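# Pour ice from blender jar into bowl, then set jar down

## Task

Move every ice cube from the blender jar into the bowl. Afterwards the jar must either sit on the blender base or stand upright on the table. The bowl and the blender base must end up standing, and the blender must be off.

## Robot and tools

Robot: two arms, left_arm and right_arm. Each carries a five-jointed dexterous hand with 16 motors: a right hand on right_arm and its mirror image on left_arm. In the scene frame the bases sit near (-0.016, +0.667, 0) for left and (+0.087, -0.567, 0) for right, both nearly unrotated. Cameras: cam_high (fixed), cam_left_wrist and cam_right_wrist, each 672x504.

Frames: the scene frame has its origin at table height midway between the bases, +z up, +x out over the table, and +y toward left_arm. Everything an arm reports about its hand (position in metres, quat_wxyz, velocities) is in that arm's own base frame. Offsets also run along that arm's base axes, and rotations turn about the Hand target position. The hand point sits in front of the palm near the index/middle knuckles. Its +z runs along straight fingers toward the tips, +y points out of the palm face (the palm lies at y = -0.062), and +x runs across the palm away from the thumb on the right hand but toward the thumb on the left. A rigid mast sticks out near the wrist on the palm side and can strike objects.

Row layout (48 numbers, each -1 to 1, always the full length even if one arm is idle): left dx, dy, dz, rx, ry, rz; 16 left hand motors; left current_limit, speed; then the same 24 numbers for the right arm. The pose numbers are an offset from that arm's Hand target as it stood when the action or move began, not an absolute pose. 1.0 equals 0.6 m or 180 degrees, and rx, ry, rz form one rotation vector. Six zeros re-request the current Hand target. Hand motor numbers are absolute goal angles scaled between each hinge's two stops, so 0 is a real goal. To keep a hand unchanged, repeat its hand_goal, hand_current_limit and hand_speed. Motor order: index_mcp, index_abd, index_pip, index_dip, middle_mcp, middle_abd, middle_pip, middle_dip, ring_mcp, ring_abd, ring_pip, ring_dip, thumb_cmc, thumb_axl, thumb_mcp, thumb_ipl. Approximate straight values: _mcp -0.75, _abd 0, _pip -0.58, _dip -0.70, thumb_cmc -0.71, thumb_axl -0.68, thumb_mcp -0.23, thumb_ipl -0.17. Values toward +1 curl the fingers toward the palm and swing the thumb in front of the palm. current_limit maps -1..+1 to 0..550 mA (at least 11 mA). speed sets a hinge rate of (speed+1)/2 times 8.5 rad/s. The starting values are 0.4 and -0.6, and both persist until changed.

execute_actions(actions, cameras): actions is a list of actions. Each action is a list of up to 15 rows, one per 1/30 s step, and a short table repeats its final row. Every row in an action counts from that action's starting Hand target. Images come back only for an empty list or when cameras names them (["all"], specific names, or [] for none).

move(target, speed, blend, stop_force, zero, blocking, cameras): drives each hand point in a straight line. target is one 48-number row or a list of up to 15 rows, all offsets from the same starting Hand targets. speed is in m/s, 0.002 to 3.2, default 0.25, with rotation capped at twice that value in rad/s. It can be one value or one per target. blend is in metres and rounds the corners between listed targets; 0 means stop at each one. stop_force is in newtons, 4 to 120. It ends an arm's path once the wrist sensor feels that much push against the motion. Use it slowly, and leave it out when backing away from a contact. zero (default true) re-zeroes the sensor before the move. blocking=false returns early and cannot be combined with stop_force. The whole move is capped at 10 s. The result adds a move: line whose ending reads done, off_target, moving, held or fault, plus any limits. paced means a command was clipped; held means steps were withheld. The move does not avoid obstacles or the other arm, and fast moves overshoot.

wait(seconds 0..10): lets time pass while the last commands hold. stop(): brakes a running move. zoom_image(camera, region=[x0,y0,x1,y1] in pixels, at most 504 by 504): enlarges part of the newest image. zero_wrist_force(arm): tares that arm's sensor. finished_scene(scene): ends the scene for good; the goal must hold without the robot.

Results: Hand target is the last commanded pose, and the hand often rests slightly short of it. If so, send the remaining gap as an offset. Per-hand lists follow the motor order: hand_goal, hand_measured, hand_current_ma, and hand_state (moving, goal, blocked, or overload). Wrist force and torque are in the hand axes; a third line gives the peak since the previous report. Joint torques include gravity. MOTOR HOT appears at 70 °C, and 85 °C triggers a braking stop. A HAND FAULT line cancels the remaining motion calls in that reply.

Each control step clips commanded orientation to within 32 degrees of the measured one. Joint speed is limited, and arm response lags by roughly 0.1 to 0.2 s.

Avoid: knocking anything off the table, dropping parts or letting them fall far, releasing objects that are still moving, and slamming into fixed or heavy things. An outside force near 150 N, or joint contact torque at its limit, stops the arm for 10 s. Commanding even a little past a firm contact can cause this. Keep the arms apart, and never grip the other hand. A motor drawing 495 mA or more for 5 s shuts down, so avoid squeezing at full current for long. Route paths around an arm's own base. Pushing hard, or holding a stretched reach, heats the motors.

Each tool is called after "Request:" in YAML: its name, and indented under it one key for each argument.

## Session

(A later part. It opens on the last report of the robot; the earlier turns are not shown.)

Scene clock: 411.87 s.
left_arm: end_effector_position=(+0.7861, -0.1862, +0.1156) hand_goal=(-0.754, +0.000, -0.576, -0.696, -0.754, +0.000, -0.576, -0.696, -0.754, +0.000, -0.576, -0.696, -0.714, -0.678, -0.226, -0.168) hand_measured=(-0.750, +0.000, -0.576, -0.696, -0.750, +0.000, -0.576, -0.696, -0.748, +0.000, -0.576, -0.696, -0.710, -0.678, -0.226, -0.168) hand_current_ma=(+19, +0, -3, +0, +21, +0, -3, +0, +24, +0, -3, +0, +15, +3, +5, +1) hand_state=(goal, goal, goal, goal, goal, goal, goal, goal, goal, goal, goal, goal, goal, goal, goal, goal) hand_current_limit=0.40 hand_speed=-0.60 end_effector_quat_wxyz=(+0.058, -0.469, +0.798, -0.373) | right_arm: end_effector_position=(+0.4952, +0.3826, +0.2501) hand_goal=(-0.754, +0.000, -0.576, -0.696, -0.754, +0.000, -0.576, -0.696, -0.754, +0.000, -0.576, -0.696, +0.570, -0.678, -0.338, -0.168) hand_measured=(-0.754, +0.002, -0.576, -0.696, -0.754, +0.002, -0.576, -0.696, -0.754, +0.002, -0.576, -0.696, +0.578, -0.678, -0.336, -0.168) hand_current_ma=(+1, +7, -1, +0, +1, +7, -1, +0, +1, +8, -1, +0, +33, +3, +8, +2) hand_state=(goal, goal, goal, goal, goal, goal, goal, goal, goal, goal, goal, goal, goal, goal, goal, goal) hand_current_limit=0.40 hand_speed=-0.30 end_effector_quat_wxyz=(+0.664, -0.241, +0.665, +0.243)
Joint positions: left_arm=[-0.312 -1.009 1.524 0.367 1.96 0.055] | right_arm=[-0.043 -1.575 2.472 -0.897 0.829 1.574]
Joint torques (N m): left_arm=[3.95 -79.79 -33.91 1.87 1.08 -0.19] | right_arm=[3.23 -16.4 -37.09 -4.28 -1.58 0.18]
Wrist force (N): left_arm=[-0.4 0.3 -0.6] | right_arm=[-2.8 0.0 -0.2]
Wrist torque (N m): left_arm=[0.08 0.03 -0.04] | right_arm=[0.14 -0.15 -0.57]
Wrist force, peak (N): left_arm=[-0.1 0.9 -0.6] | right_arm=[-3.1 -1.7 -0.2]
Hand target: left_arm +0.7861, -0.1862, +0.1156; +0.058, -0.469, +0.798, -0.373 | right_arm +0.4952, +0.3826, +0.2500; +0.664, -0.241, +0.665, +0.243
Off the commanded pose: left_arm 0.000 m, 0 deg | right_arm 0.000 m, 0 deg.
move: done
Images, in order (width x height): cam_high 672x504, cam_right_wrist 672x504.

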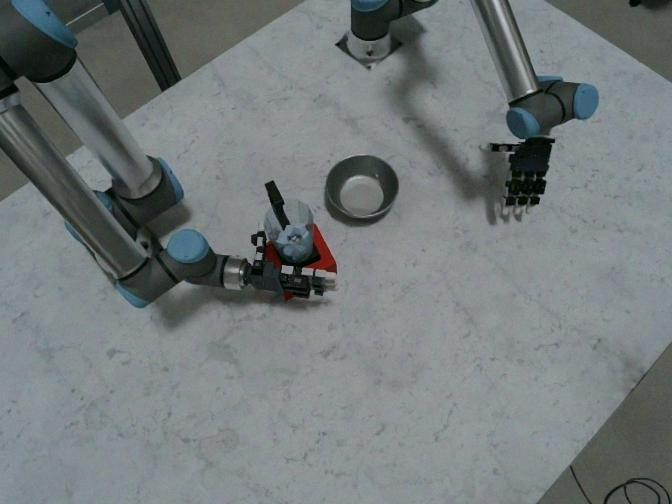

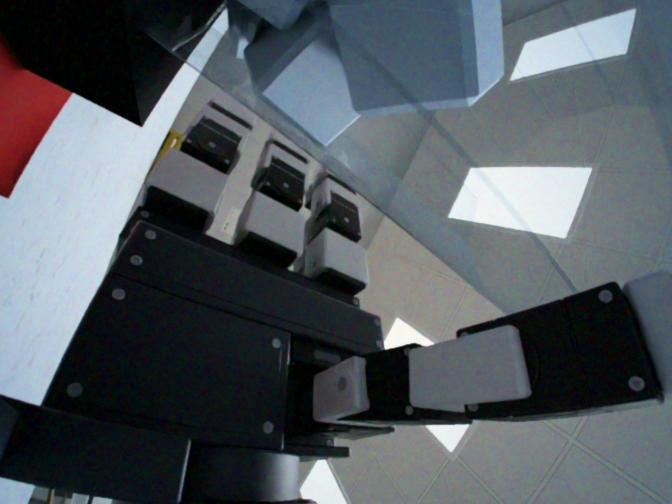

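Request:
move:
  target: [0,0,0,0,0,0,-0.754,0,-0.576,-0.696,-0.754,0,-0.576,-0.696,-0.754,0,-0.576,-0.696,-0.714,-0.678,-0.226,-0.168,0.4,-0.6,-0.062,0.0739,0,0,0,0,-0.754,0,-0.576,-0.696,-0.754,0,-0.576,-0.696,-0.754,0,-0.576,-0.696,0.571,-0.678,-0.337,-0.168,0.4,-0.3]
  speed: 0.03
  stop_force: 8
  cameras: ["cam_high","cam_right_wrist"]

Request:
zoom_image:
  camera: "cam_high"
  region: [220, 170, 350, 330]

Scene clock: 424.33 s.
left_arm: end_effector_position=(+0.7861, -0.1862, +0.1156) hand_goal=(-0.754, +0.000, -0.576, -0.696, -0.754, +0.000, -0.576, -0.696, -0.754, +0.000, -0.576, -0.696, -0.714, -0.678, -0.226, -0.168) hand_measured=(-0.750, +0.000, -0.576, -0.696, -0.750, +0.000, -0.576, -0.696, -0.748, +0.000, -0.576, -0.696, -0.710, -0.678, -0.226, -0.168) hand_current_ma=(+19, +0, -3, +0, +21, +0, -3, +0, +24, +0, -3, +0, +15, +3, +5, +1) hand_state=(goal, goal, goal, goal, goal, goal, goal, goal, goal, goal, goal, goal, goal, goal, goal, goal) hand_current_limit=0.40 hand_speed=-0.60 end_effector_quat_wxyz=(+0.058, -0.469, +0.798, -0.373) | right_arm: end_effector_position=(+0.4634, +0.4205, +0.2501) hand_goal=(-0.754, +0.000, -0.576, -0.696, -0.754, +0.000, -0.576, -0.696, -0.754, +0.000, -0.576, -0.696, +0.570, -0.678, -0.338, -0.168) hand_measured=(-0.746, +0.002, -0.576, -0.696, -0.754, +0.002, -0.576, -0.696, -0.754, +0.002, -0.576, -0.696, +0.578, -0.678, -0.336, -0.168) hand_current_ma=(+41, +7, -1, +0, +2, +7, -1, +0, +3, +8, -1, +0, +33, +3, +8, +2) hand_state=(goal, goal, goal, goal, goal, goal, goal, goal, goal, goal, goal, goal, goal, goal, goal, goal) hand_current_limit=0.40 hand_speed=-0.30 end_effector_quat_wxyz=(+0.664, -0.241, +0.665, +0.243)
Joint positions: left_arm=[-0.312 -1.009 1.524 0.367 1.96 0.055] | right_arm=[0.067 -1.596 2.492 -0.896 0.939 1.574]
Joint torques (N m): left_arm=[4.46 -78.68 -34.13 1.81 0.69 -0.17] | right_arm=[13.16 -11.84 -33.93 1.23 1.24 0.16]
Wrist force (N): left_arm=[-0.4 0.0 0.3] | right_arm=[-6.0 -4.3 -0.3]
Wrist torque (N m): left_arm=[-0.02 0.05 -0.03] | right_arm=[0.10 -0.06 -0.55]
Wrist force, peak (N): left_arm=[-0.4 1.1 0.1] | right_arm=[-17.7 -16.6 0.0]
Hand target: left_arm +0.7861, -0.1862, +0.1156; +0.058, -0.469, +0.798, -0.373 | right_arm +0.4634, +0.4205, +0.2501; +0.664, -0.241, +0.665, +0.243 (not the last commanded pose)
Off the commanded pose: left_arm 0.000 m, 0 deg | right_arm 0.008 m, 0 deg.
move: contact (right_arm)
Images, in order (width x height): cam_high 672x504, cam_right_wrist 672x504.

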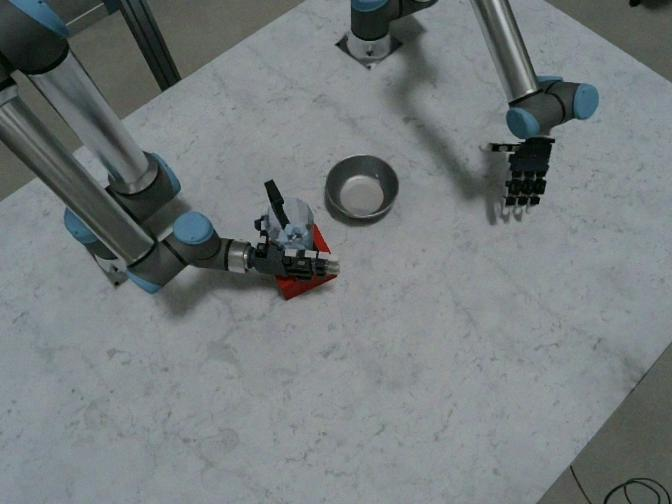

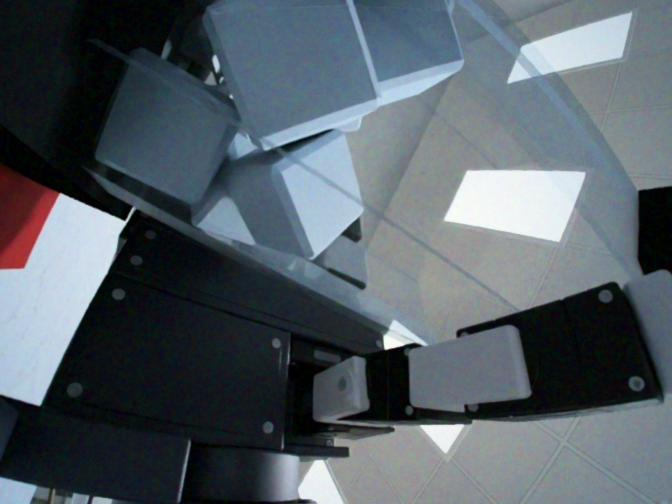

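Scaled by 3.150 from the camera's 672x504 image, which has a finer 960x720 frame.

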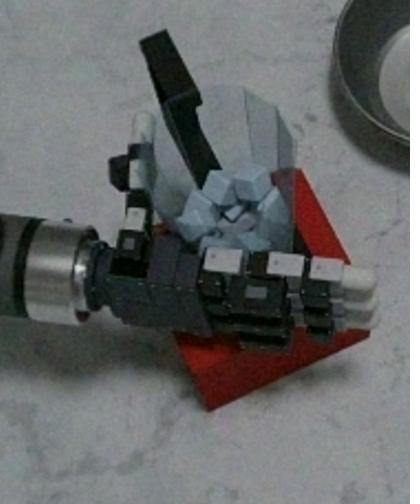

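Request:
move:
  target: [0,0,0,0,0,0,-0.754,0,-0.576,-0.696,-0.754,0,-0.576,-0.696,-0.754,0,-0.576,-0.696,-0.714,-0.678,-0.226,-0.168,0.4,-0.6,0,0,0,0,0,0,-0.4,0,0.15,-0.3,-0.4,0,0.15,-0.3,-0.4,0,0.15,-0.3,0.571,-0.678,-0.18,0.15,0.0,-0.75]
  speed: 0.03
  cameras: ["cam_high","cam_right_wrist"]

Request:
zoom_image:
  camera: "cam_high"
  region: [220, 170, 350, 330]

Scene clock: 449.53 s.
left_arm: end_effector_position=(+0.7861, -0.1862, +0.1156) hand_goal=(-0.754, +0.000, -0.576, -0.696, -0.754, +0.000, -0.576, -0.696, -0.754, +0.000, -0.576, -0.696, -0.714, -0.678, -0.226, -0.168) hand_measured=(-0.750, +0.000, -0.576, -0.696, -0.750, +0.000, -0.576, -0.696, -0.748, +0.000, -0.576, -0.696, -0.710, -0.678, -0.226, -0.168) hand_current_ma=(+19, +0, -3, +0, +21, +0, -3, +0, +24, +0, -3, +0, +15, +3, +5, +1) hand_state=(goal, goal, goal, goal, goal, goal, goal, goal, goal, goal, goal, goal, goal, goal, goal, goal) hand_current_limit=0.40 hand_speed=-0.60 end_effector_quat_wxyz=(+0.058, -0.469, +0.798, -0.373) | right_arm: end_effector_position=(+0.4634, +0.4205, +0.2501) hand_goal=(-0.400, +0.000, +0.150, -0.300, -0.400, +0.000, +0.150, -0.300, -0.400, +0.000, +0.150, -0.300, +0.570, -0.678, -0.180, +0.150) hand_measured=(-0.656, +0.002, +0.148, -0.302, -0.498, +0.002, +0.138, -0.302, -0.420, +0.002, +0.088, -0.310, +0.586, -0.686, -0.258, +0.124) hand_current_ma=(-275, +7, -12, -13, -275, +7, -58, -11, -97, +6, -275, -48, +77, -39, -275, -164) hand_state=(blocked, goal, goal, goal, blocked, goal, goal, goal, goal, goal, blocked, goal, goal, goal, blocked, blocked) hand_current_limit=0.00 hand_speed=-0.75 end_effector_quat_wxyz=(+0.664, -0.241, +0.665, +0.243)
Joint positions: left_arm=[-0.312 -1.009 1.524 0.367 1.96 0.055] | right_arm=[0.067 -1.596 2.492 -0.896 0.939 1.574]
Joint torques (N m): left_arm=[4.48 -79.22 -33.32 1.82 0.75 -0.09] | right_arm=[8.65 -14.5 -17.64 -0.78 -1.84 0.14]
Wrist force (N): left_arm=[-0.2 0.2 -0.1] | right_arm=[-9.6 -6.8 3.6]
Wrist torque (N m): left_arm=[0.03 0.02 -0.03] | right_arm=[0.14 -0.24 -0.94]
Wrist force, peak (N): left_arm=[0.3 1.0 -0.2] | right_arm=[-9.8 -8.2 4.0]
Hand target: left_arm +0.7861, -0.1862, +0.1156; +0.058, -0.469, +0.798, -0.373 | right_arm +0.4634, +0.4205, +0.2501; +0.664, -0.241, +0.665, +0.243
Off the commanded pose: left_arm 0.000 m, 0 deg | right_arm 0.000 m, 0 deg.
move: done
Images, in order (width x height): cam_high 672x504, cam_right_wrist 672x504.

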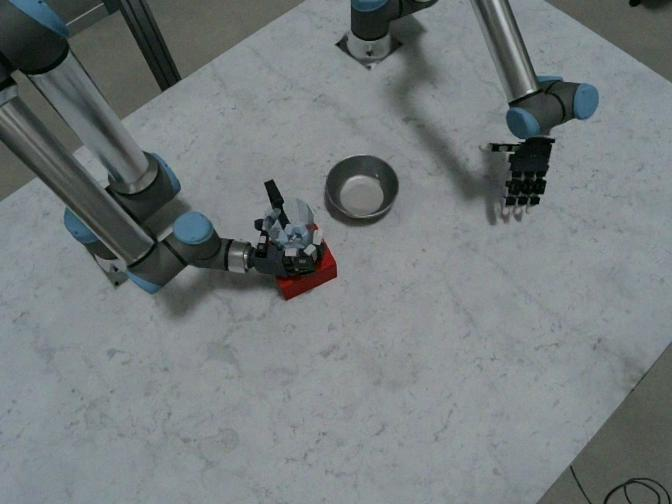

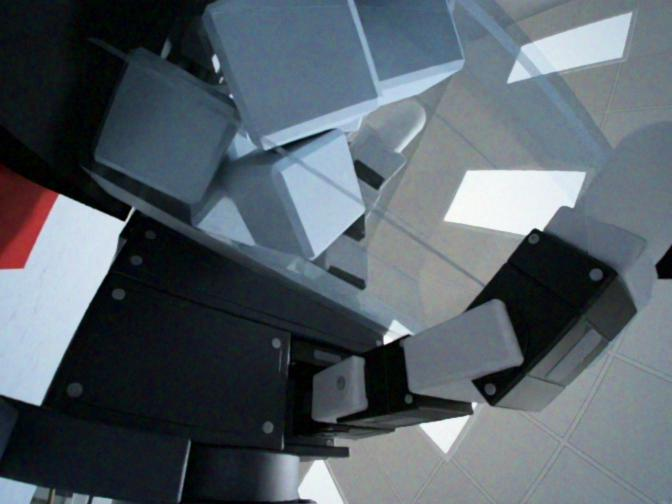

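Scaled by 3.150 from the camera's 672x504 image, which has a finer 960x720 frame.

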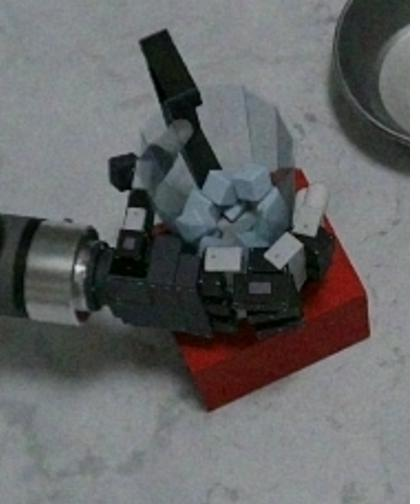

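Request:
move:
  target: [0,0,0,0,0,0,-0.754,0,-0.576,-0.696,-0.754,0,-0.576,-0.696,-0.754,0,-0.576,-0.696,-0.714,-0.678,-0.226,-0.168,0.4,-0.6,0,0,0,0,0,0,-0.4,0,0.7,0.1,-0.3,0,0.65,0.1,-0.25,0,0.6,0.15,0.571,-0.678,0.1,0.5,0.3,-0.75]
  speed: 0.03
  cameras: ["cam_high","cam_right_wrist"]

Request:
zoom_image:
  camera: "cam_high"
  region: [220, 170, 350, 330]

Scene clock: 457.83 s.
left_arm: end_effector_position=(+0.7861, -0.1862, +0.1156) hand_goal=(-0.754, +0.000, -0.576, -0.696, -0.754, +0.000, -0.576, -0.696, -0.754, +0.000, -0.576, -0.696, -0.714, -0.678, -0.226, -0.168) hand_measured=(-0.750, +0.000, -0.576, -0.696, -0.750, +0.000, -0.576, -0.696, -0.748, +0.000, -0.576, -0.696, -0.710, -0.678, -0.226, -0.168) hand_current_ma=(+19, +0, -3, +0, +21, +0, -3, +0, +24, +0, -3, +0, +15, +3, +5, +1) hand_state=(goal, goal, goal, goal, goal, goal, goal, goal, goal, goal, goal, goal, goal, goal, goal, goal) hand_current_limit=0.40 hand_speed=-0.60 end_effector_quat_wxyz=(+0.058, -0.469, +0.798, -0.373) | right_arm: end_effector_position=(+0.4634, +0.4205, +0.2501) hand_goal=(-0.400, +0.000, +0.700, +0.100, -0.300, +0.000, +0.650, +0.100, -0.250, +0.000, +0.600, +0.150, +0.570, -0.678, +0.100, +0.500) hand_measured=(-0.652, +0.002, +0.234, -0.214, -0.498, +0.002, +0.138, -0.288, -0.420, +0.002, +0.090, -0.300, +0.588, -0.686, -0.262, +0.144) hand_current_ma=(-358, +7, -358, -357, -358, +7, -358, -358, -358, +5, -358, -356, +80, -43, -358, -358) hand_state=(blocked, goal, blocked, blocked, blocked, goal, blocked, blocked, blocked, goal, blocked, blocked, goal, goal, blocked, blocked) hand_current_limit=0.30 hand_speed=-0.75 end_effector_quat_wxyz=(+0.664, -0.241, +0.665, +0.243)
Joint positions: left_arm=[-0.312 -1.009 1.524 0.367 1.96 0.055] | right_arm=[0.067 -1.596 2.492 -0.896 0.939 1.574]
Joint torques (N m): left_arm=[3.31 -78.93 -33.36 1.96 0.88 -0.23] | right_arm=[1.21 -26.83 -16.43 -2.84 -3.34 0.17]
Wrist force (N): left_arm=[-0.4 0.7 -0.1] | right_arm=[-9.3 -3.4 6.2]
Wrist torque (N m): left_arm=[0.09 0.05 -0.05] | right_arm=[0.22 -0.52 -0.52]
Wrist force, peak (N): left_arm=[-0.7 1.1 -0.3] | right_arm=[-9.9 -6.8 3.8]
Hand target: left_arm +0.7861, -0.1862, +0.1156; +0.058, -0.469, +0.798, -0.373 | right_arm +0.4634, +0.4205, +0.2501; +0.664, -0.241, +0.665, +0.243
Off the commanded pose: left_arm 0.000 m, 0 deg | right_arm 0.000 m, 0 deg.
move: done
Images, in order (width x height): cam_high 672x504, cam_right_wrist 672x504.

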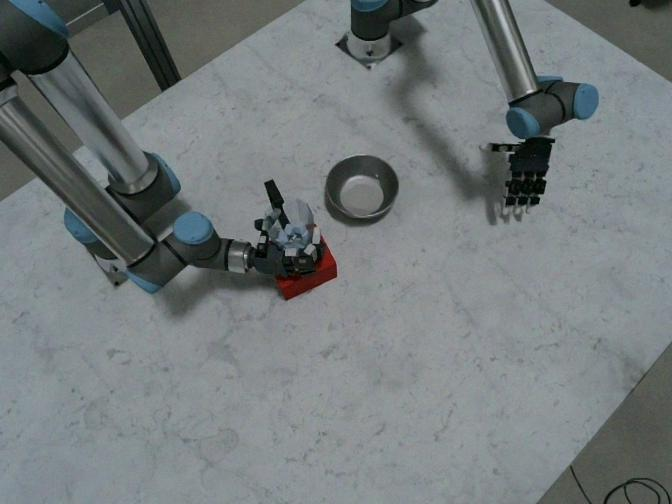

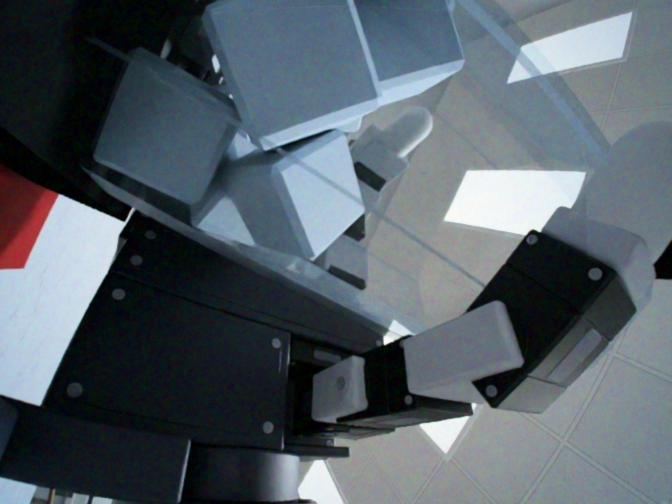

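Scaled by 3.150 from the camera's 672x504 image, which has a finer 960x720 frame.

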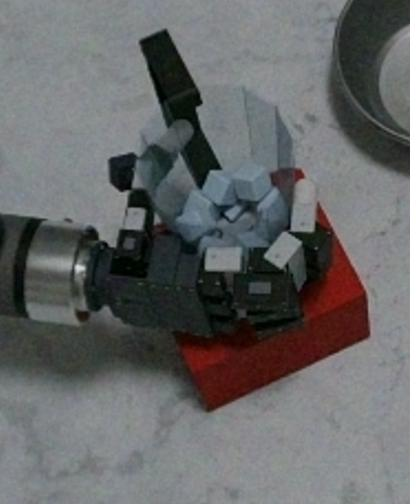

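Request:
move:
  target:
    - [0,0,0,0,0,0,-0.754,0,-0.576,-0.696,-0.754,0,-0.576,-0.696,-0.754,0,-0.576,-0.696,-0.714,-0.678,-0.226,-0.168,0.4,-0.6,0,0,0,0,0,0,-0.4,0,0.7,0.1,-0.3,0,0.65,0.1,-0.25,0,0.6,0.15,0.571,-0.678,0.1,0.5,0.6,-0.75]
    - [0,0,0,0,0,0,-0.754,0,-0.576,-0.696,-0.754,0,-0.576,-0.696,-0.754,0,-0.576,-0.696,-0.714,-0.678,-0.226,-0.168,0.4,-0.6,0,0,0.06,0,0,0,-0.4,0,0.7,0.1,-0.3,0,0.65,0.1,-0.25,0,0.6,0.15,0.571,-0.678,0.1,0.5,0.6,-0.75]
  speed: 0.04
  cameras: ["cam_high","cam_right_wrist"]

Request:
zoom_image:
  camera: "cam_high"
  region: [220, 170, 350, 330]

Scene clock: 466.50 s.
left_arm: end_effector_position=(+0.7861, -0.1862, +0.1156) hand_goal=(-0.754, +0.000, -0.576, -0.696, -0.754, +0.000, -0.576, -0.696, -0.754, +0.000, -0.576, -0.696, -0.714, -0.678, -0.226, -0.168) hand_measured=(-0.750, +0.000, -0.576, -0.696, -0.750, +0.000, -0.576, -0.696, -0.748, +0.000, -0.576, -0.696, -0.710, -0.678, -0.226, -0.168) hand_current_ma=(+19, +0, -3, +0, +21, +0, -3, +0, +24, +0, -3, +0, +15, +3, +5, +1) hand_state=(goal, goal, goal, goal, goal, goal, goal, goal, goal, goal, goal, goal, goal, goal, goal, goal) hand_current_limit=0.40 hand_speed=-0.60 end_effector_quat_wxyz=(+0.058, -0.469, +0.798, -0.373) | right_arm: end_effector_position=(+0.4634, +0.4205, +0.2862) hand_goal=(-0.400, +0.000, +0.700, +0.100, -0.300, +0.000, +0.650, +0.100, -0.250, +0.000, +0.600, +0.150, +0.570, -0.678, +0.100, +0.500) hand_measured=(-0.640, +0.024, +0.234, -0.196, -0.496, +0.024, +0.138, -0.250, -0.420, +0.014, +0.090, -0.244, +0.600, -0.684, -0.288, +0.174) hand_current_ma=(-440, +95, -440, -440, -440, +98, -440, -440, -440, +59, -440, -440, +144, -29, -440, -440) hand_state=(blocked, blocked, blocked, blocked, blocked, blocked, blocked, blocked, blocked, goal, blocked, blocked, blocked, goal, blocked, blocked) hand_current_limit=0.60 hand_speed=-0.75 end_effector_quat_wxyz=(+0.664, -0.241, +0.665, +0.243) end_effector_velocity=(-0.001, +0.000, -0.001) end_effector_angular_velocity=(+0.000, -0.001, +0.001)
Joint positions: left_arm=[-0.312 -1.009 1.524 0.367 1.96 0.055] | right_arm=[0.067 -1.667 2.461 -0.794 0.939 1.574]
Joint velocities: left_arm=[within noise] | right_arm=[0 0.002 0.002 -0.005 -0.001 0]
Joint torques (N m): left_arm=[3.74 -79.27 -33.6 1.67 0.89 0.13] | right_arm=[5.52 -16.22 -33.28 -6.37 0.87 0.83]
Wrist force (N): left_arm=[-0.4 0.7 -0.2] | right_arm=[6.7 -0.4 -0.8]
Wrist torque (N m): left_arm=[0.10 0.05 -0.05] | right_arm=[0.14 -0.67 -0.78]
Wrist force, peak (N): left_arm=[-0.5 0.9 0.6] | right_arm=[-9.5 -3.5 6.5]
Hand target: left_arm +0.7861, -0.1862, +0.1156; +0.058, -0.469, +0.798, -0.373 | right_arm +0.4634, +0.4205, +0.2861; +0.664, -0.241, +0.665, +0.243
Off the commanded pose: left_arm 0.000 m, 0 deg | right_arm 0.000 m, 0 deg.
move: done
Images, in order (width x height): cam_high 672x504, cam_right_wrist 672x504.

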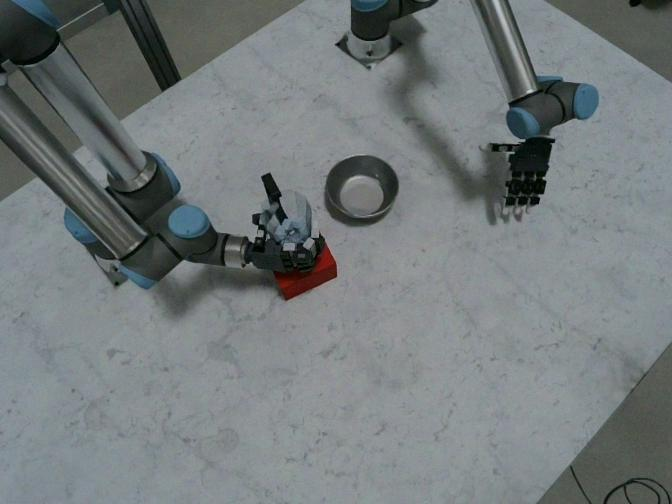

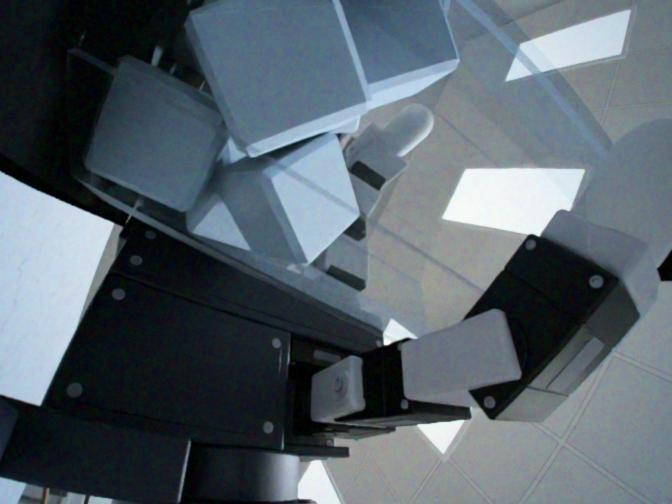

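Scaled by 3.150 from the camera's 672x504 image, which has a finer 960x720 frame.

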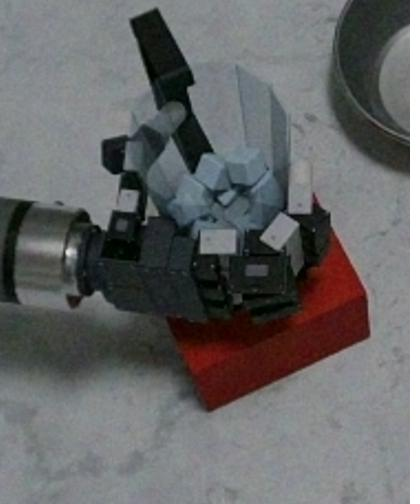

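Request:
move:
  target:
    - [0,0,0,0,0,0,-0.754,0,-0.576,-0.696,-0.754,0,-0.576,-0.696,-0.754,0,-0.576,-0.696,-0.714,-0.678,-0.226,-0.168,0.4,-0.6,0,0,0.1,0,0,0,-0.4,0,0.7,0.1,-0.3,0,0.65,0.1,-0.25,0,0.6,0.15,0.571,-0.678,0.1,0.5,0.75,-0.75]
    - [0,0,0,0,0,0,-0.754,0,-0.576,-0.696,-0.754,0,-0.576,-0.696,-0.754,0,-0.576,-0.696,-0.714,-0.678,-0.226,-0.168,0.4,-0.6,-0.245,0.424,0.05,0,0,0,-0.4,0,0.7,0.1,-0.3,0,0.65,0.1,-0.25,0,0.6,0.15,0.571,-0.678,0.1,0.5,0.75,-0.75]
  speed: 0.12
  blend: [0.03, 0]
  cameras: ["cam_high","cam_right_wrist"]

Request:
zoom_image:
  camera: "cam_high"
  region: [260, 90, 430, 250]

Scene clock: 494.10 s.
left_arm: end_effector_position=(+0.7861, -0.1862, +0.1156) hand_goal=(-0.754, +0.000, -0.576, -0.696, -0.754, +0.000, -0.576, -0.696, -0.754, +0.000, -0.576, -0.696, -0.714, -0.678, -0.226, -0.168) hand_measured=(-0.750, +0.000, -0.576, -0.696, -0.750, +0.000, -0.576, -0.696, -0.748, +0.000, -0.576, -0.696, -0.710, -0.678, -0.226, -0.168) hand_current_ma=(+19, +0, -3, +0, +21, +0, -3, +0, +24, +0, -3, +0, +15, +3, +5, +1) hand_state=(goal, goal, goal, goal, goal, goal, goal, goal, goal, goal, goal, goal, goal, goal, goal, goal) hand_current_limit=0.40 hand_speed=-0.60 end_effector_quat_wxyz=(+0.058, -0.469, +0.798, -0.373) | right_arm: end_effector_position=(+0.3164, +0.6749, +0.3161) hand_goal=(-0.400, +0.000, +0.700, +0.100, -0.300, +0.000, +0.650, +0.100, -0.250, +0.000, +0.600, +0.150, +0.570, -0.678, +0.100, +0.500) hand_measured=(-0.638, +0.026, +0.234, -0.194, -0.496, +0.026, +0.138, -0.244, -0.420, +0.018, +0.090, -0.236, +0.602, -0.684, -0.290, +0.178) hand_current_ma=(-481, +109, -481, -481, -481, +105, -481, -481, -481, +68, -481, -481, +148, -27, -481, -481) hand_state=(blocked, blocked, blocked, blocked, blocked, blocked, blocked, blocked, blocked, goal, blocked, blocked, blocked, goal, blocked, blocked) hand_current_limit=0.75 hand_speed=-0.75 end_effector_quat_wxyz=(+0.664, -0.241, +0.665, +0.243)
Joint positions: left_arm=[-0.312 -1.009 1.524 0.367 1.96 0.055] | right_arm=[0.821 -1.526 2.253 -0.727 1.692 1.574]
Joint torques (N m): left_arm=[4.21 -78.15 -33.62 2.12 1.03 0.19] | right_arm=[7.16 -46.06 -39.36 -1.94 0.15 0.27]
Wrist force (N): left_arm=[-0.2 0.5 -0.2] | right_arm=[6.6 -0.7 -0.3]
Wrist torque (N m): left_arm=[0.08 0.03 -0.03] | right_arm=[0.10 -0.54 -0.64]
Wrist force, peak (N): left_arm=[-0.2 1.2 0.3] | right_arm=[9.8 -0.3 -1.5]
Hand target: left_arm +0.7861, -0.1862, +0.1156; +0.058, -0.469, +0.798, -0.373 | right_arm +0.3164, +0.6749, +0.3161; +0.664, -0.241, +0.665, +0.243
Off the commanded pose: left_arm 0.000 m, 0 deg | right_arm 0.000 m, 0 deg.
move: done
Images, in order (width x height): cam_high 672x504, cam_right_wrist 672x504.

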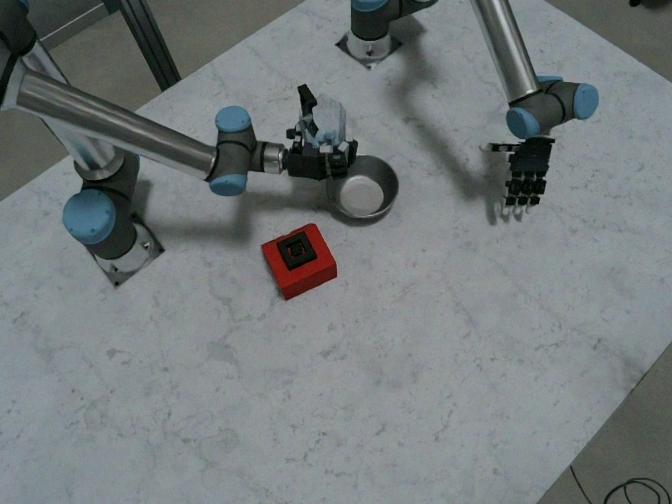

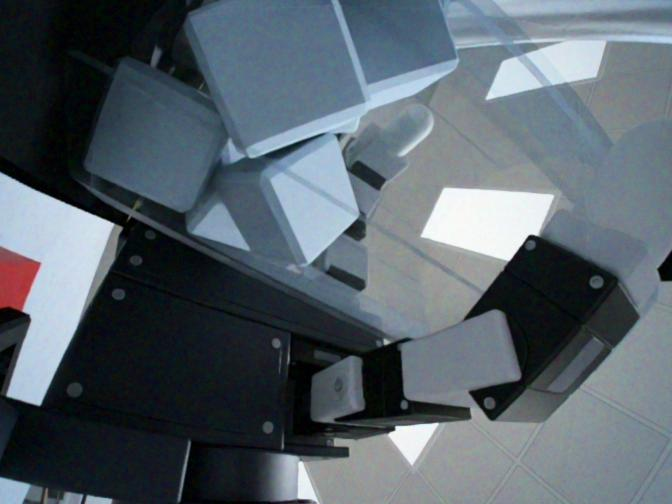

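Scaled by 2.965 from the camera's 672x504 image, which has a finer 960x720 frame.

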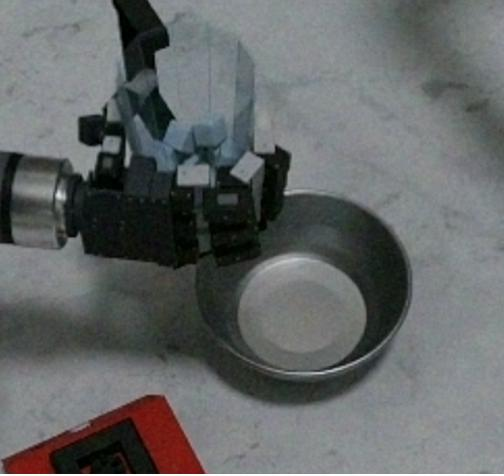

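Request:
move:
  target: [0,0,0,0,0,0,-0.754,0,-0.576,-0.696,-0.754,0,-0.576,-0.696,-0.754,0,-0.576,-0.696,-0.714,-0.678,-0.226,-0.168,0.4,-0.6,0,0,-0.06,-0.2143,0.2553,0,-0.4,0,0.7,0.1,-0.3,0,0.65,0.1,-0.25,0,0.6,0.15,0.571,-0.678,0.1,0.5,0.75,-0.75]
  speed: 0.2
  cameras: ["cam_high","cam_right_wrist"]

Request:
zoom_image:
  camera: "cam_high"
  region: [260, 90, 430, 250]

Scene clock: 504.87 s.
left_arm: end_effector_position=(+0.7861, -0.1862, +0.1156) hand_goal=(-0.754, +0.000, -0.576, -0.696, -0.754, +0.000, -0.576, -0.696, -0.754, +0.000, -0.576, -0.696, -0.714, -0.678, -0.226, -0.168) hand_measured=(-0.750, +0.000, -0.576, -0.696, -0.750, +0.000, -0.576, -0.696, -0.748, +0.000, -0.576, -0.696, -0.710, -0.678, -0.226, -0.168) hand_current_ma=(+19, +0, -3, +0, +21, +0, -3, +0, +24, +0, -3, +0, +15, +3, +5, +1) hand_state=(goal, goal, goal, goal, goal, goal, goal, goal, goal, goal, goal, goal, goal, goal, goal, goal) hand_current_limit=0.40 hand_speed=-0.60 end_effector_quat_wxyz=(+0.058, -0.469, +0.798, -0.373) | right_arm: end_effector_position=(+0.3165, +0.6749, +0.2800) hand_goal=(-0.400, +0.000, +0.700, +0.100, -0.300, +0.000, +0.650, +0.100, -0.250, +0.000, +0.600, +0.150, +0.570, -0.678, +0.100, +0.500) hand_measured=(-0.638, +0.026, +0.234, -0.192, -0.496, +0.026, +0.138, -0.244, -0.420, +0.018, +0.090, -0.236, +0.602, -0.682, -0.290, +0.178) hand_current_ma=(-481, +109, -481, -481, -481, +105, -481, -481, -481, +68, -481, -481, +148, -24, -481, -481) hand_state=(blocked, blocked, blocked, blocked, blocked, blocked, blocked, blocked, blocked, goal, blocked, blocked, blocked, goal, blocked, blocked) hand_current_limit=0.75 hand_speed=-0.75 end_effector_quat_wxyz=(+0.243, -0.329, +0.908, +0.089)
Joint positions: left_arm=[-0.312 -1.009 1.524 0.367 1.96 0.055] | right_arm=[0.798 -1.346 1.772 0.623 1.619 1.66]
Joint torques (N m): left_arm=[2.89 -77.81 -33.39 1.95 1.05 0.24] | right_arm=[8.5 -64.48 -45.55 3.91 1.76 -0.43]
Wrist force (N): left_arm=[-0.4 0.7 0.2] | right_arm=[2.7 0.6 7.4]
Wrist torque (N m): left_arm=[0.08 0.05 -0.05] | right_arm=[0.69 -0.51 -0.42]
Wrist force, peak (N): left_arm=[0.1 1.2 -0.4] | right_arm=[2.7 0.1 7.5]
Hand target: left_arm +0.7861, -0.1862, +0.1156; +0.058, -0.469, +0.798, -0.373 | right_arm +0.3164, +0.6749, +0.2801; +0.243, -0.329, +0.908, +0.089
Off the commanded pose: left_arm 0.000 m, 0 deg | right_arm 0.000 m, 0 deg.
move: done
Images, in order (width x height): cam_high 672x504, cam_right_wrist 672x504.

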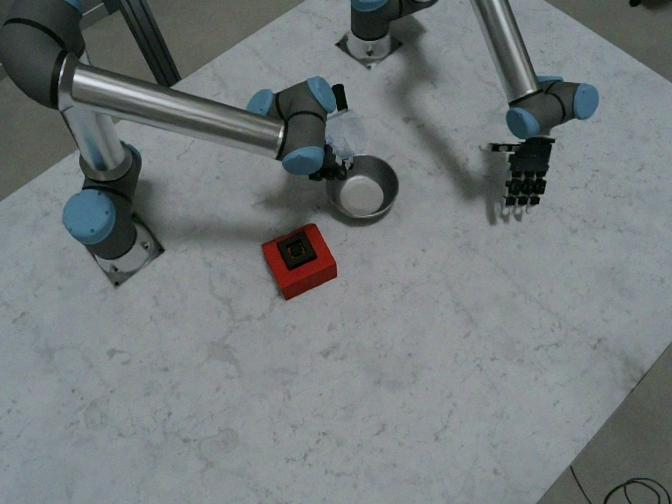

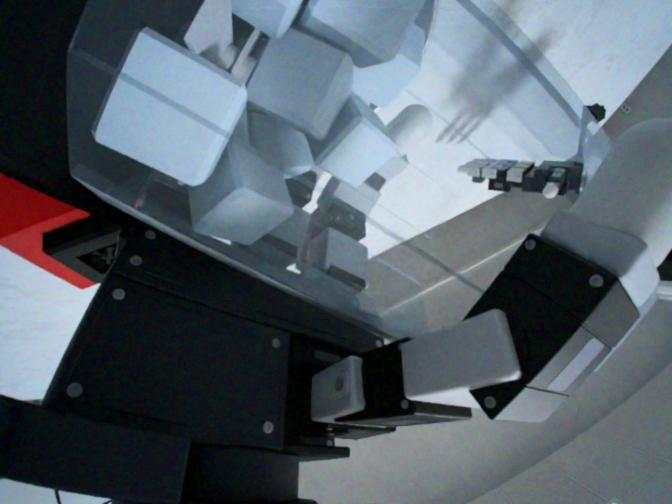

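Scaled by 2.965 from the camera's 672x504 image, which has a finer 960x720 frame.

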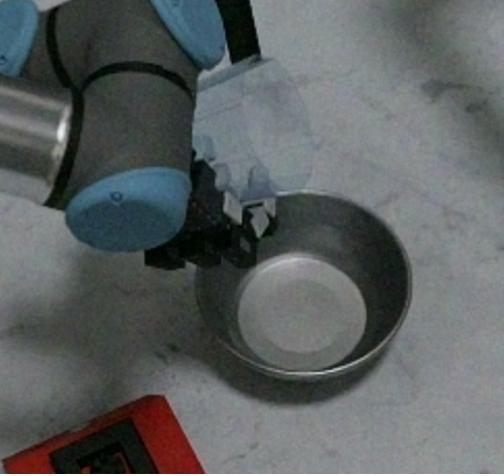

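Request:
move:
  target: [0,0,0,0,0,0,-0.754,0,-0.576,-0.696,-0.754,0,-0.576,-0.696,-0.754,0,-0.576,-0.696,-0.714,-0.678,-0.226,-0.168,0.4,-0.6,0,0,-0.1,-0.0714,0.0851,0,-0.4,0,0.7,0.1,-0.3,0,0.65,0.1,-0.25,0,0.6,0.15,0.571,-0.678,0.1,0.5,0.75,-0.75]
  speed: 0.15
  cameras: ["cam_high","cam_right_wrist"]

Request:
zoom_image:
  camera: "cam_high"
  region: [260, 90, 430, 250]

Scene clock: 531.37 s.
left_arm: end_effector_position=(+0.7861, -0.1862, +0.1156) hand_goal=(-0.754, +0.000, -0.576, -0.696, -0.754, +0.000, -0.576, -0.696, -0.754, +0.000, -0.576, -0.696, -0.714, -0.678, -0.226, -0.168) hand_measured=(-0.750, +0.000, -0.576, -0.696, -0.750, +0.000, -0.576, -0.696, -0.748, +0.000, -0.576, -0.696, -0.710, -0.678, -0.226, -0.168) hand_current_ma=(+19, +0, -3, +0, +21, +0, -3, +0, +24, +0, -3, +0, +15, +3, +5, +1) hand_state=(goal, goal, goal, goal, goal, goal, goal, goal, goal, goal, goal, goal, goal, goal, goal, goal) hand_current_limit=0.40 hand_speed=-0.60 end_effector_quat_wxyz=(+0.058, -0.469, +0.798, -0.373) | right_arm: end_effector_position=(+0.3165, +0.6749, +0.2201) hand_goal=(-0.400, +0.000, +0.700, +0.100, -0.300, +0.000, +0.650, +0.100, -0.250, +0.000, +0.600, +0.150, +0.570, -0.678, +0.100, +0.500) hand_measured=(-0.638, +0.026, +0.234, -0.192, -0.496, +0.026, +0.138, -0.244, -0.420, +0.016, +0.090, -0.236, +0.602, -0.682, -0.290, +0.178) hand_current_ma=(-481, +109, -481, -481, -481, +105, -481, -481, -481, +66, -481, -481, +148, -24, -481, -481) hand_state=(blocked, blocked, blocked, blocked, blocked, blocked, blocked, blocked, blocked, goal, blocked, blocked, blocked, goal, blocked, blocked) hand_current_limit=0.75 hand_speed=-0.75 end_effector_quat_wxyz=(+0.082, -0.339, +0.937, +0.031)
Joint positions: left_arm=[-0.312 -1.009 1.524 0.367 1.96 0.055] | right_arm=[0.786 -1.168 1.65 0.915 1.585 1.66]
Joint torques (N m): left_arm=[4.13 -78.79 -33.67 1.79 0.84 0.03] | right_arm=[4.91 -71.98 -35.55 2.46 1.18 -1.54]
Wrist force (N): left_arm=[-0.4 0.6 -0.1] | right_arm=[-0.4 0.8 7.8]
Wrist torque (N m): left_arm=[0.08 0.05 -0.05] | right_arm=[0.75 -0.43 -0.16]
Wrist force, peak (N): left_arm=[-0.4 1.3 -0.1] | right_arm=[-0.6 0.4 8.5]
Hand target: left_arm +0.7861, -0.1862, +0.1156; +0.058, -0.469, +0.798, -0.373 | right_arm +0.3164, +0.6749, +0.2201; +0.082, -0.339, +0.937, +0.031
Off the commanded pose: left_arm 0.000 m, 0 deg | right_arm 0.000 m, 0 deg.
move: done
Images, in order (width x height): cam_high 672x504, cam_right_wrist 672x504.

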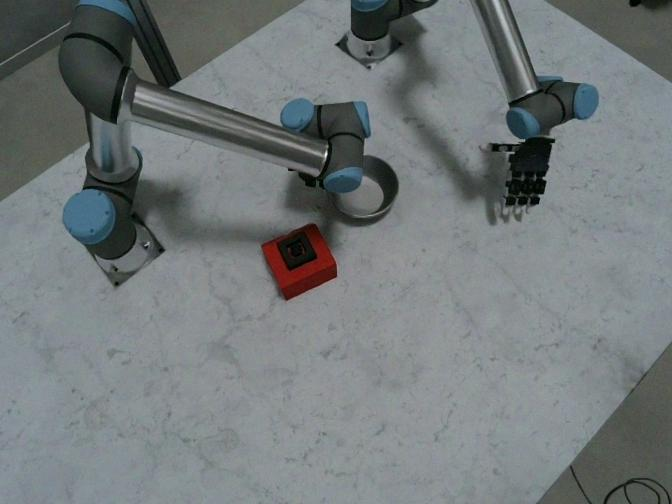

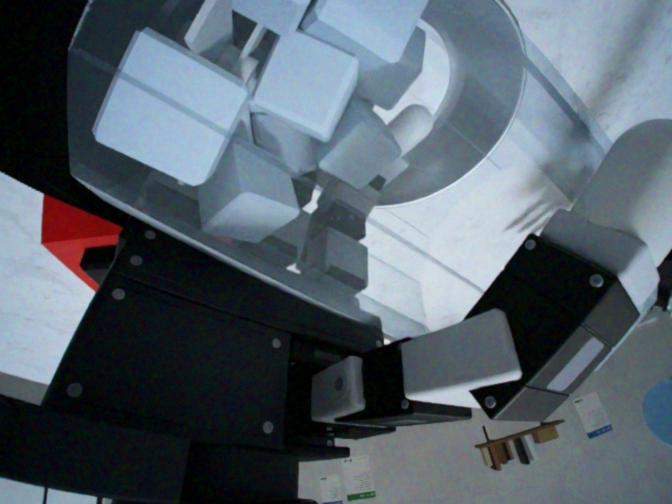

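Scaled by 2.965 from the camera's 672x504 image, which has a finer 960x720 frame.

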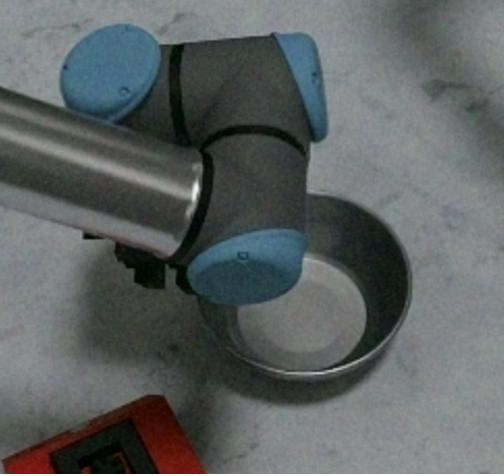

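Request:
move:
  target: [0,0,0,0,0,0,-0.754,0,-0.576,-0.696,-0.754,0,-0.576,-0.696,-0.754,0,-0.576,-0.696,-0.714,-0.678,-0.226,-0.168,0.4,-0.6,-0.0255,-0.0214,-0.0333,-0.0893,0.1064,0,-0.4,0,0.7,0.1,-0.3,0,0.65,0.1,-0.25,0,0.6,0.15,0.571,-0.678,0.1,0.5,0.75,-0.75]
  speed: 0.2
  cameras: ["cam_high","cam_right_wrist"]

Scene clock: 572.37 s.
left_arm: end_effector_position=(+0.7861, -0.1862, +0.1156) hand_goal=(-0.754, +0.000, -0.576, -0.696, -0.754, +0.000, -0.576, -0.696, -0.754, +0.000, -0.576, -0.696, -0.714, -0.678, -0.226, -0.168) hand_measured=(-0.750, +0.000, -0.576, -0.696, -0.750, +0.000, -0.576, -0.696, -0.748, +0.000, -0.576, -0.696, -0.710, -0.678, -0.226, -0.168) hand_current_ma=(+19, +0, -3, +0, +21, +0, -3, +0, +24, +0, -3, +0, +15, +3, +5, +1) hand_state=(goal, goal, goal, goal, goal, goal, goal, goal, goal, goal, goal, goal, goal, goal, goal, goal) hand_current_limit=0.40 hand_speed=-0.60 end_effector_quat_wxyz=(+0.058, -0.469, +0.798, -0.373) | right_arm: end_effector_position=(+0.3012, +0.6621, +0.2001) hand_goal=(-0.400, +0.000, +0.700, +0.100, -0.300, +0.000, +0.650, +0.100, -0.250, +0.000, +0.600, +0.150, +0.570, -0.678, +0.100, +0.500) hand_measured=(-0.638, +0.026, +0.234, -0.192, -0.496, +0.026, +0.138, -0.244, -0.420, +0.016, +0.090, -0.236, +0.600, -0.682, -0.290, +0.178) hand_current_ma=(-481, +109, -481, -481, -481, +102, -481, -481, -481, +64, -481, -481, +140, -24, -481, -481) hand_state=(blocked, blocked, blocked, blocked, blocked, blocked, blocked, blocked, blocked, goal, blocked, blocked, blocked, goal, blocked, blocked) hand_current_limit=0.75 hand_speed=-0.75 end_effector_quat_wxyz=(-0.123, -0.338, +0.932, -0.044)
Joint positions: left_arm=[-0.312 -1.009 1.524 0.367 1.96 0.055] | right_arm=[0.775 -0.998 1.515 1.315 1.55 1.648]
Joint torques (N m): left_arm=[3.26 -77.58 -34.27 1.74 0.95 0.15] | right_arm=[5.69 -84.69 -32.29 5.48 1.34 1]
Wrist force (N): left_arm=[0.0 0.8 0.0] | right_arm=[-3.9 1.0 5.6]
Wrist torque (N m): left_arm=[0.10 0.00 -0.03] | right_arm=[0.76 -0.08 0.01]
Wrist force, peak (N): left_arm=[-0.4 1.2 -0.2] | right_arm=[-1.2 1.0 8.9]
Hand target: left_arm +0.7861, -0.1862, +0.1156; +0.058, -0.469, +0.798, -0.373 | right_arm +0.3011, +0.6621, +0.2001; -0.123, -0.338, +0.932, -0.044
Off the commanded pose: left_arm 0.000 m, 0 deg | right_arm 0.000 m, 0 deg.
move: done
Images, in order (width x height): cam_high 672x504, cam_right_wrist 672x504.

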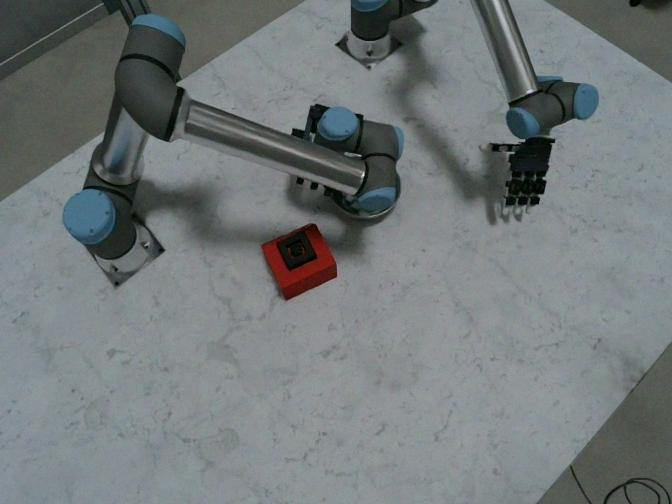

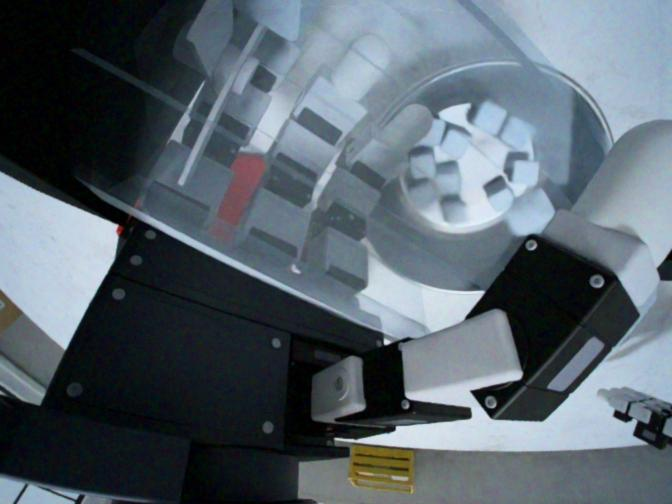

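Request:
zoom_image:
  camera: "cam_right_wrist"
  region: [60, 0, 400, 250]

Request:
zoom_image:
  camera: "cam_right_wrist"
  region: [340, 40, 640, 300]

Scaled by 1.482 from the camera's 672x504 image, which has a finer 960x720 frame.

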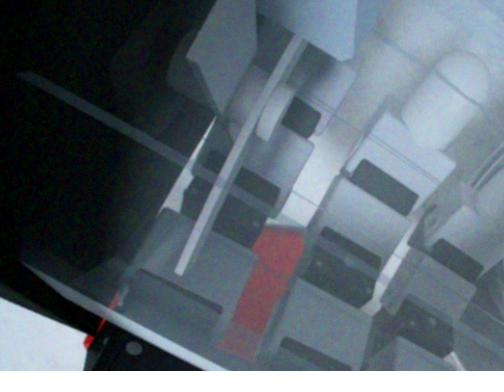

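Scaled by 1.680 from the camera's 672x504 image, which has a finer 960x720 frame.

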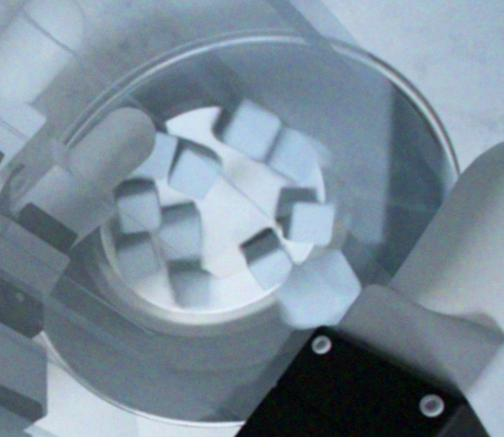

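Request:
move:
  target: [0,0,0,0,0,0,-0.754,0,-0.576,-0.696,-0.754,0,-0.576,-0.696,-0.754,0,-0.576,-0.696,-0.714,-0.678,-0.226,-0.168,0.4,-0.6,0.0319,0.0268,0.05,-0.0964,0.1149,0,-0.4,0,0.7,0.1,-0.3,0,0.65,0.1,-0.25,0,0.6,0.15,0.571,-0.678,0.1,0.5,0.75,-0.75]
  speed: 0.25
  cameras: ["cam_high","cam_right_wrist"]

Request:
zoom_image:
  camera: "cam_right_wrist"
  region: [60, 0, 400, 250]

Request:
zoom_image:
  camera: "cam_right_wrist"
  region: [340, 40, 640, 300]

Scene clock: 582.27 s.
left_arm: end_effector_position=(+0.7861, -0.1862, +0.1156) hand_goal=(-0.754, +0.000, -0.576, -0.696, -0.754, +0.000, -0.576, -0.696, -0.754, +0.000, -0.576, -0.696, -0.714, -0.678, -0.226, -0.168) hand_measured=(-0.750, +0.000, -0.576, -0.696, -0.750, +0.000, -0.576, -0.696, -0.748, +0.000, -0.576, -0.696, -0.710, -0.678, -0.226, -0.168) hand_current_ma=(+19, +0, -3, +0, +21, +0, -3, +0, +24, +0, -3, +0, +15, +3, +5, +1) hand_state=(goal, goal, goal, goal, goal, goal, goal, goal, goal, goal, goal, goal, goal, goal, goal, goal) hand_current_limit=0.40 hand_speed=-0.60 end_effector_quat_wxyz=(+0.058, -0.469, +0.798, -0.373) | right_arm: end_effector_position=(+0.3203, +0.6781, +0.2301) hand_goal=(-0.400, +0.000, +0.700, +0.100, -0.300, +0.000, +0.650, +0.100, -0.250, +0.000, +0.600, +0.150, +0.570, -0.678, +0.100, +0.500) hand_measured=(-0.638, +0.026, +0.234, -0.190, -0.496, +0.024, +0.138, -0.244, -0.420, +0.016, +0.090, -0.236, +0.596, -0.682, -0.290, +0.178) hand_current_ma=(-481, +109, -481, -481, -481, +94, -481, -481, -481, +64, -481, -481, +125, -21, -481, -481) hand_state=(blocked, blocked, blocked, blocked, blocked, blocked, blocked, blocked, blocked, goal, blocked, blocked, blocked, goal, blocked, blocked) hand_current_limit=0.75 hand_speed=-0.75 end_effector_quat_wxyz=(-0.337, -0.318, +0.878, -0.122)
Joint positions: left_arm=[-0.312 -1.009 1.524 0.367 1.96 0.055] | right_arm=[0.763 -0.798 1.291 1.809 1.526 1.622]
Joint torques (N m): left_arm=[1.93 -79.13 -33.63 1.79 0.97 0.13] | right_arm=[6.35 -96.13 -37.9 7.59 1.87 2.2]
Wrist force (N): left_arm=[0.0 0.5 -0.4] | right_arm=[-5.7 0.6 4.6]
Wrist torque (N m): left_arm=[0.09 0.00 -0.01] | right_arm=[0.46 0.17 0.37]
Wrist force, peak (N): left_arm=[-0.7 1.1 -0.4] | right_arm=[-5.1 1.3 6.2]
Hand target: left_arm +0.7861, -0.1862, +0.1156; +0.058, -0.469, +0.798, -0.373 | right_arm +0.3202, +0.6781, +0.2301; -0.337, -0.318, +0.878, -0.122
Off the commanded pose: left_arm 0.000 m, 0 deg | right_arm 0.000 m, 0 deg.
move: done
Images, in order (width x height): cam_high 672x504, cam_right_wrist 672x504.

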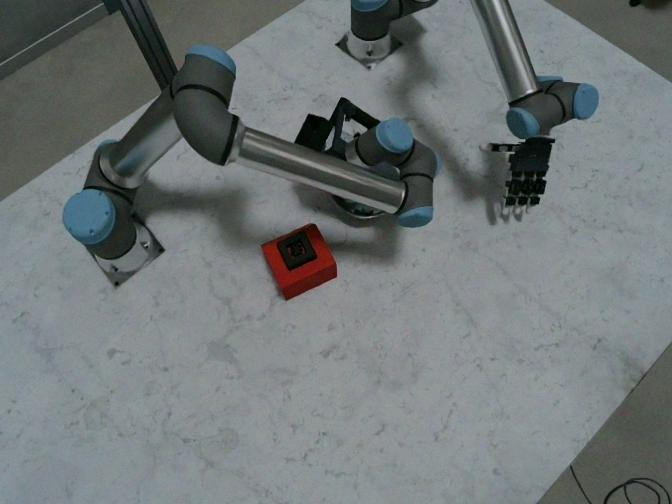

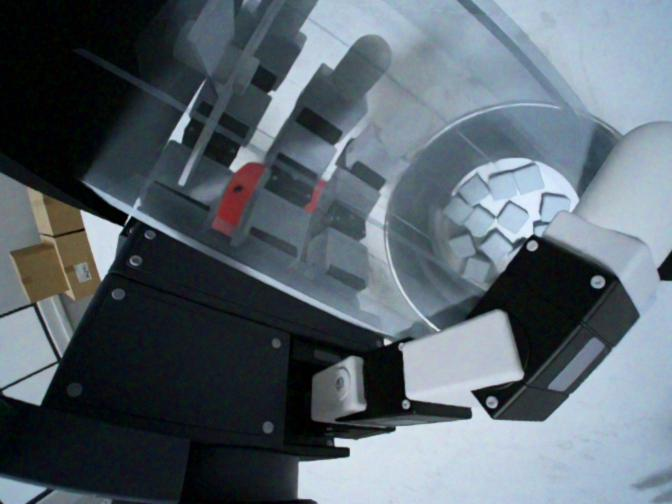

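Scaled by 1.482 from the camera's 672x504 image, which has a finer 960x720 frame.

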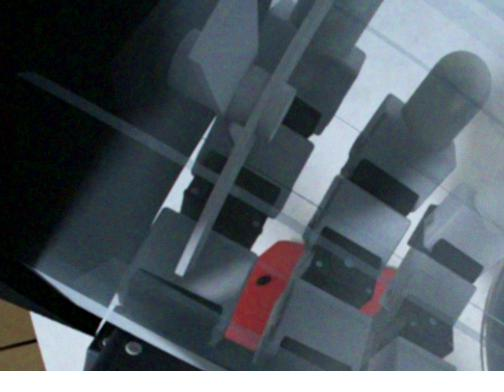

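Scaled by 1.680 from the camera's 672x504 image, which has a finer 960x720 frame.

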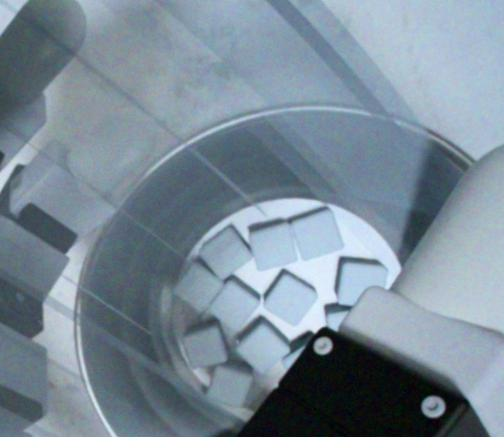

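Request:
zoom_image:
  camera: "cam_high"
  region: [250, 90, 350, 310]

Scaled by 2.291 from the camera's 672x504 image, which has a finer 960x720 frame.

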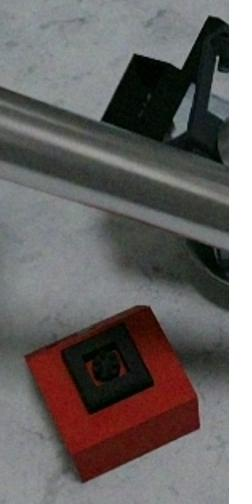

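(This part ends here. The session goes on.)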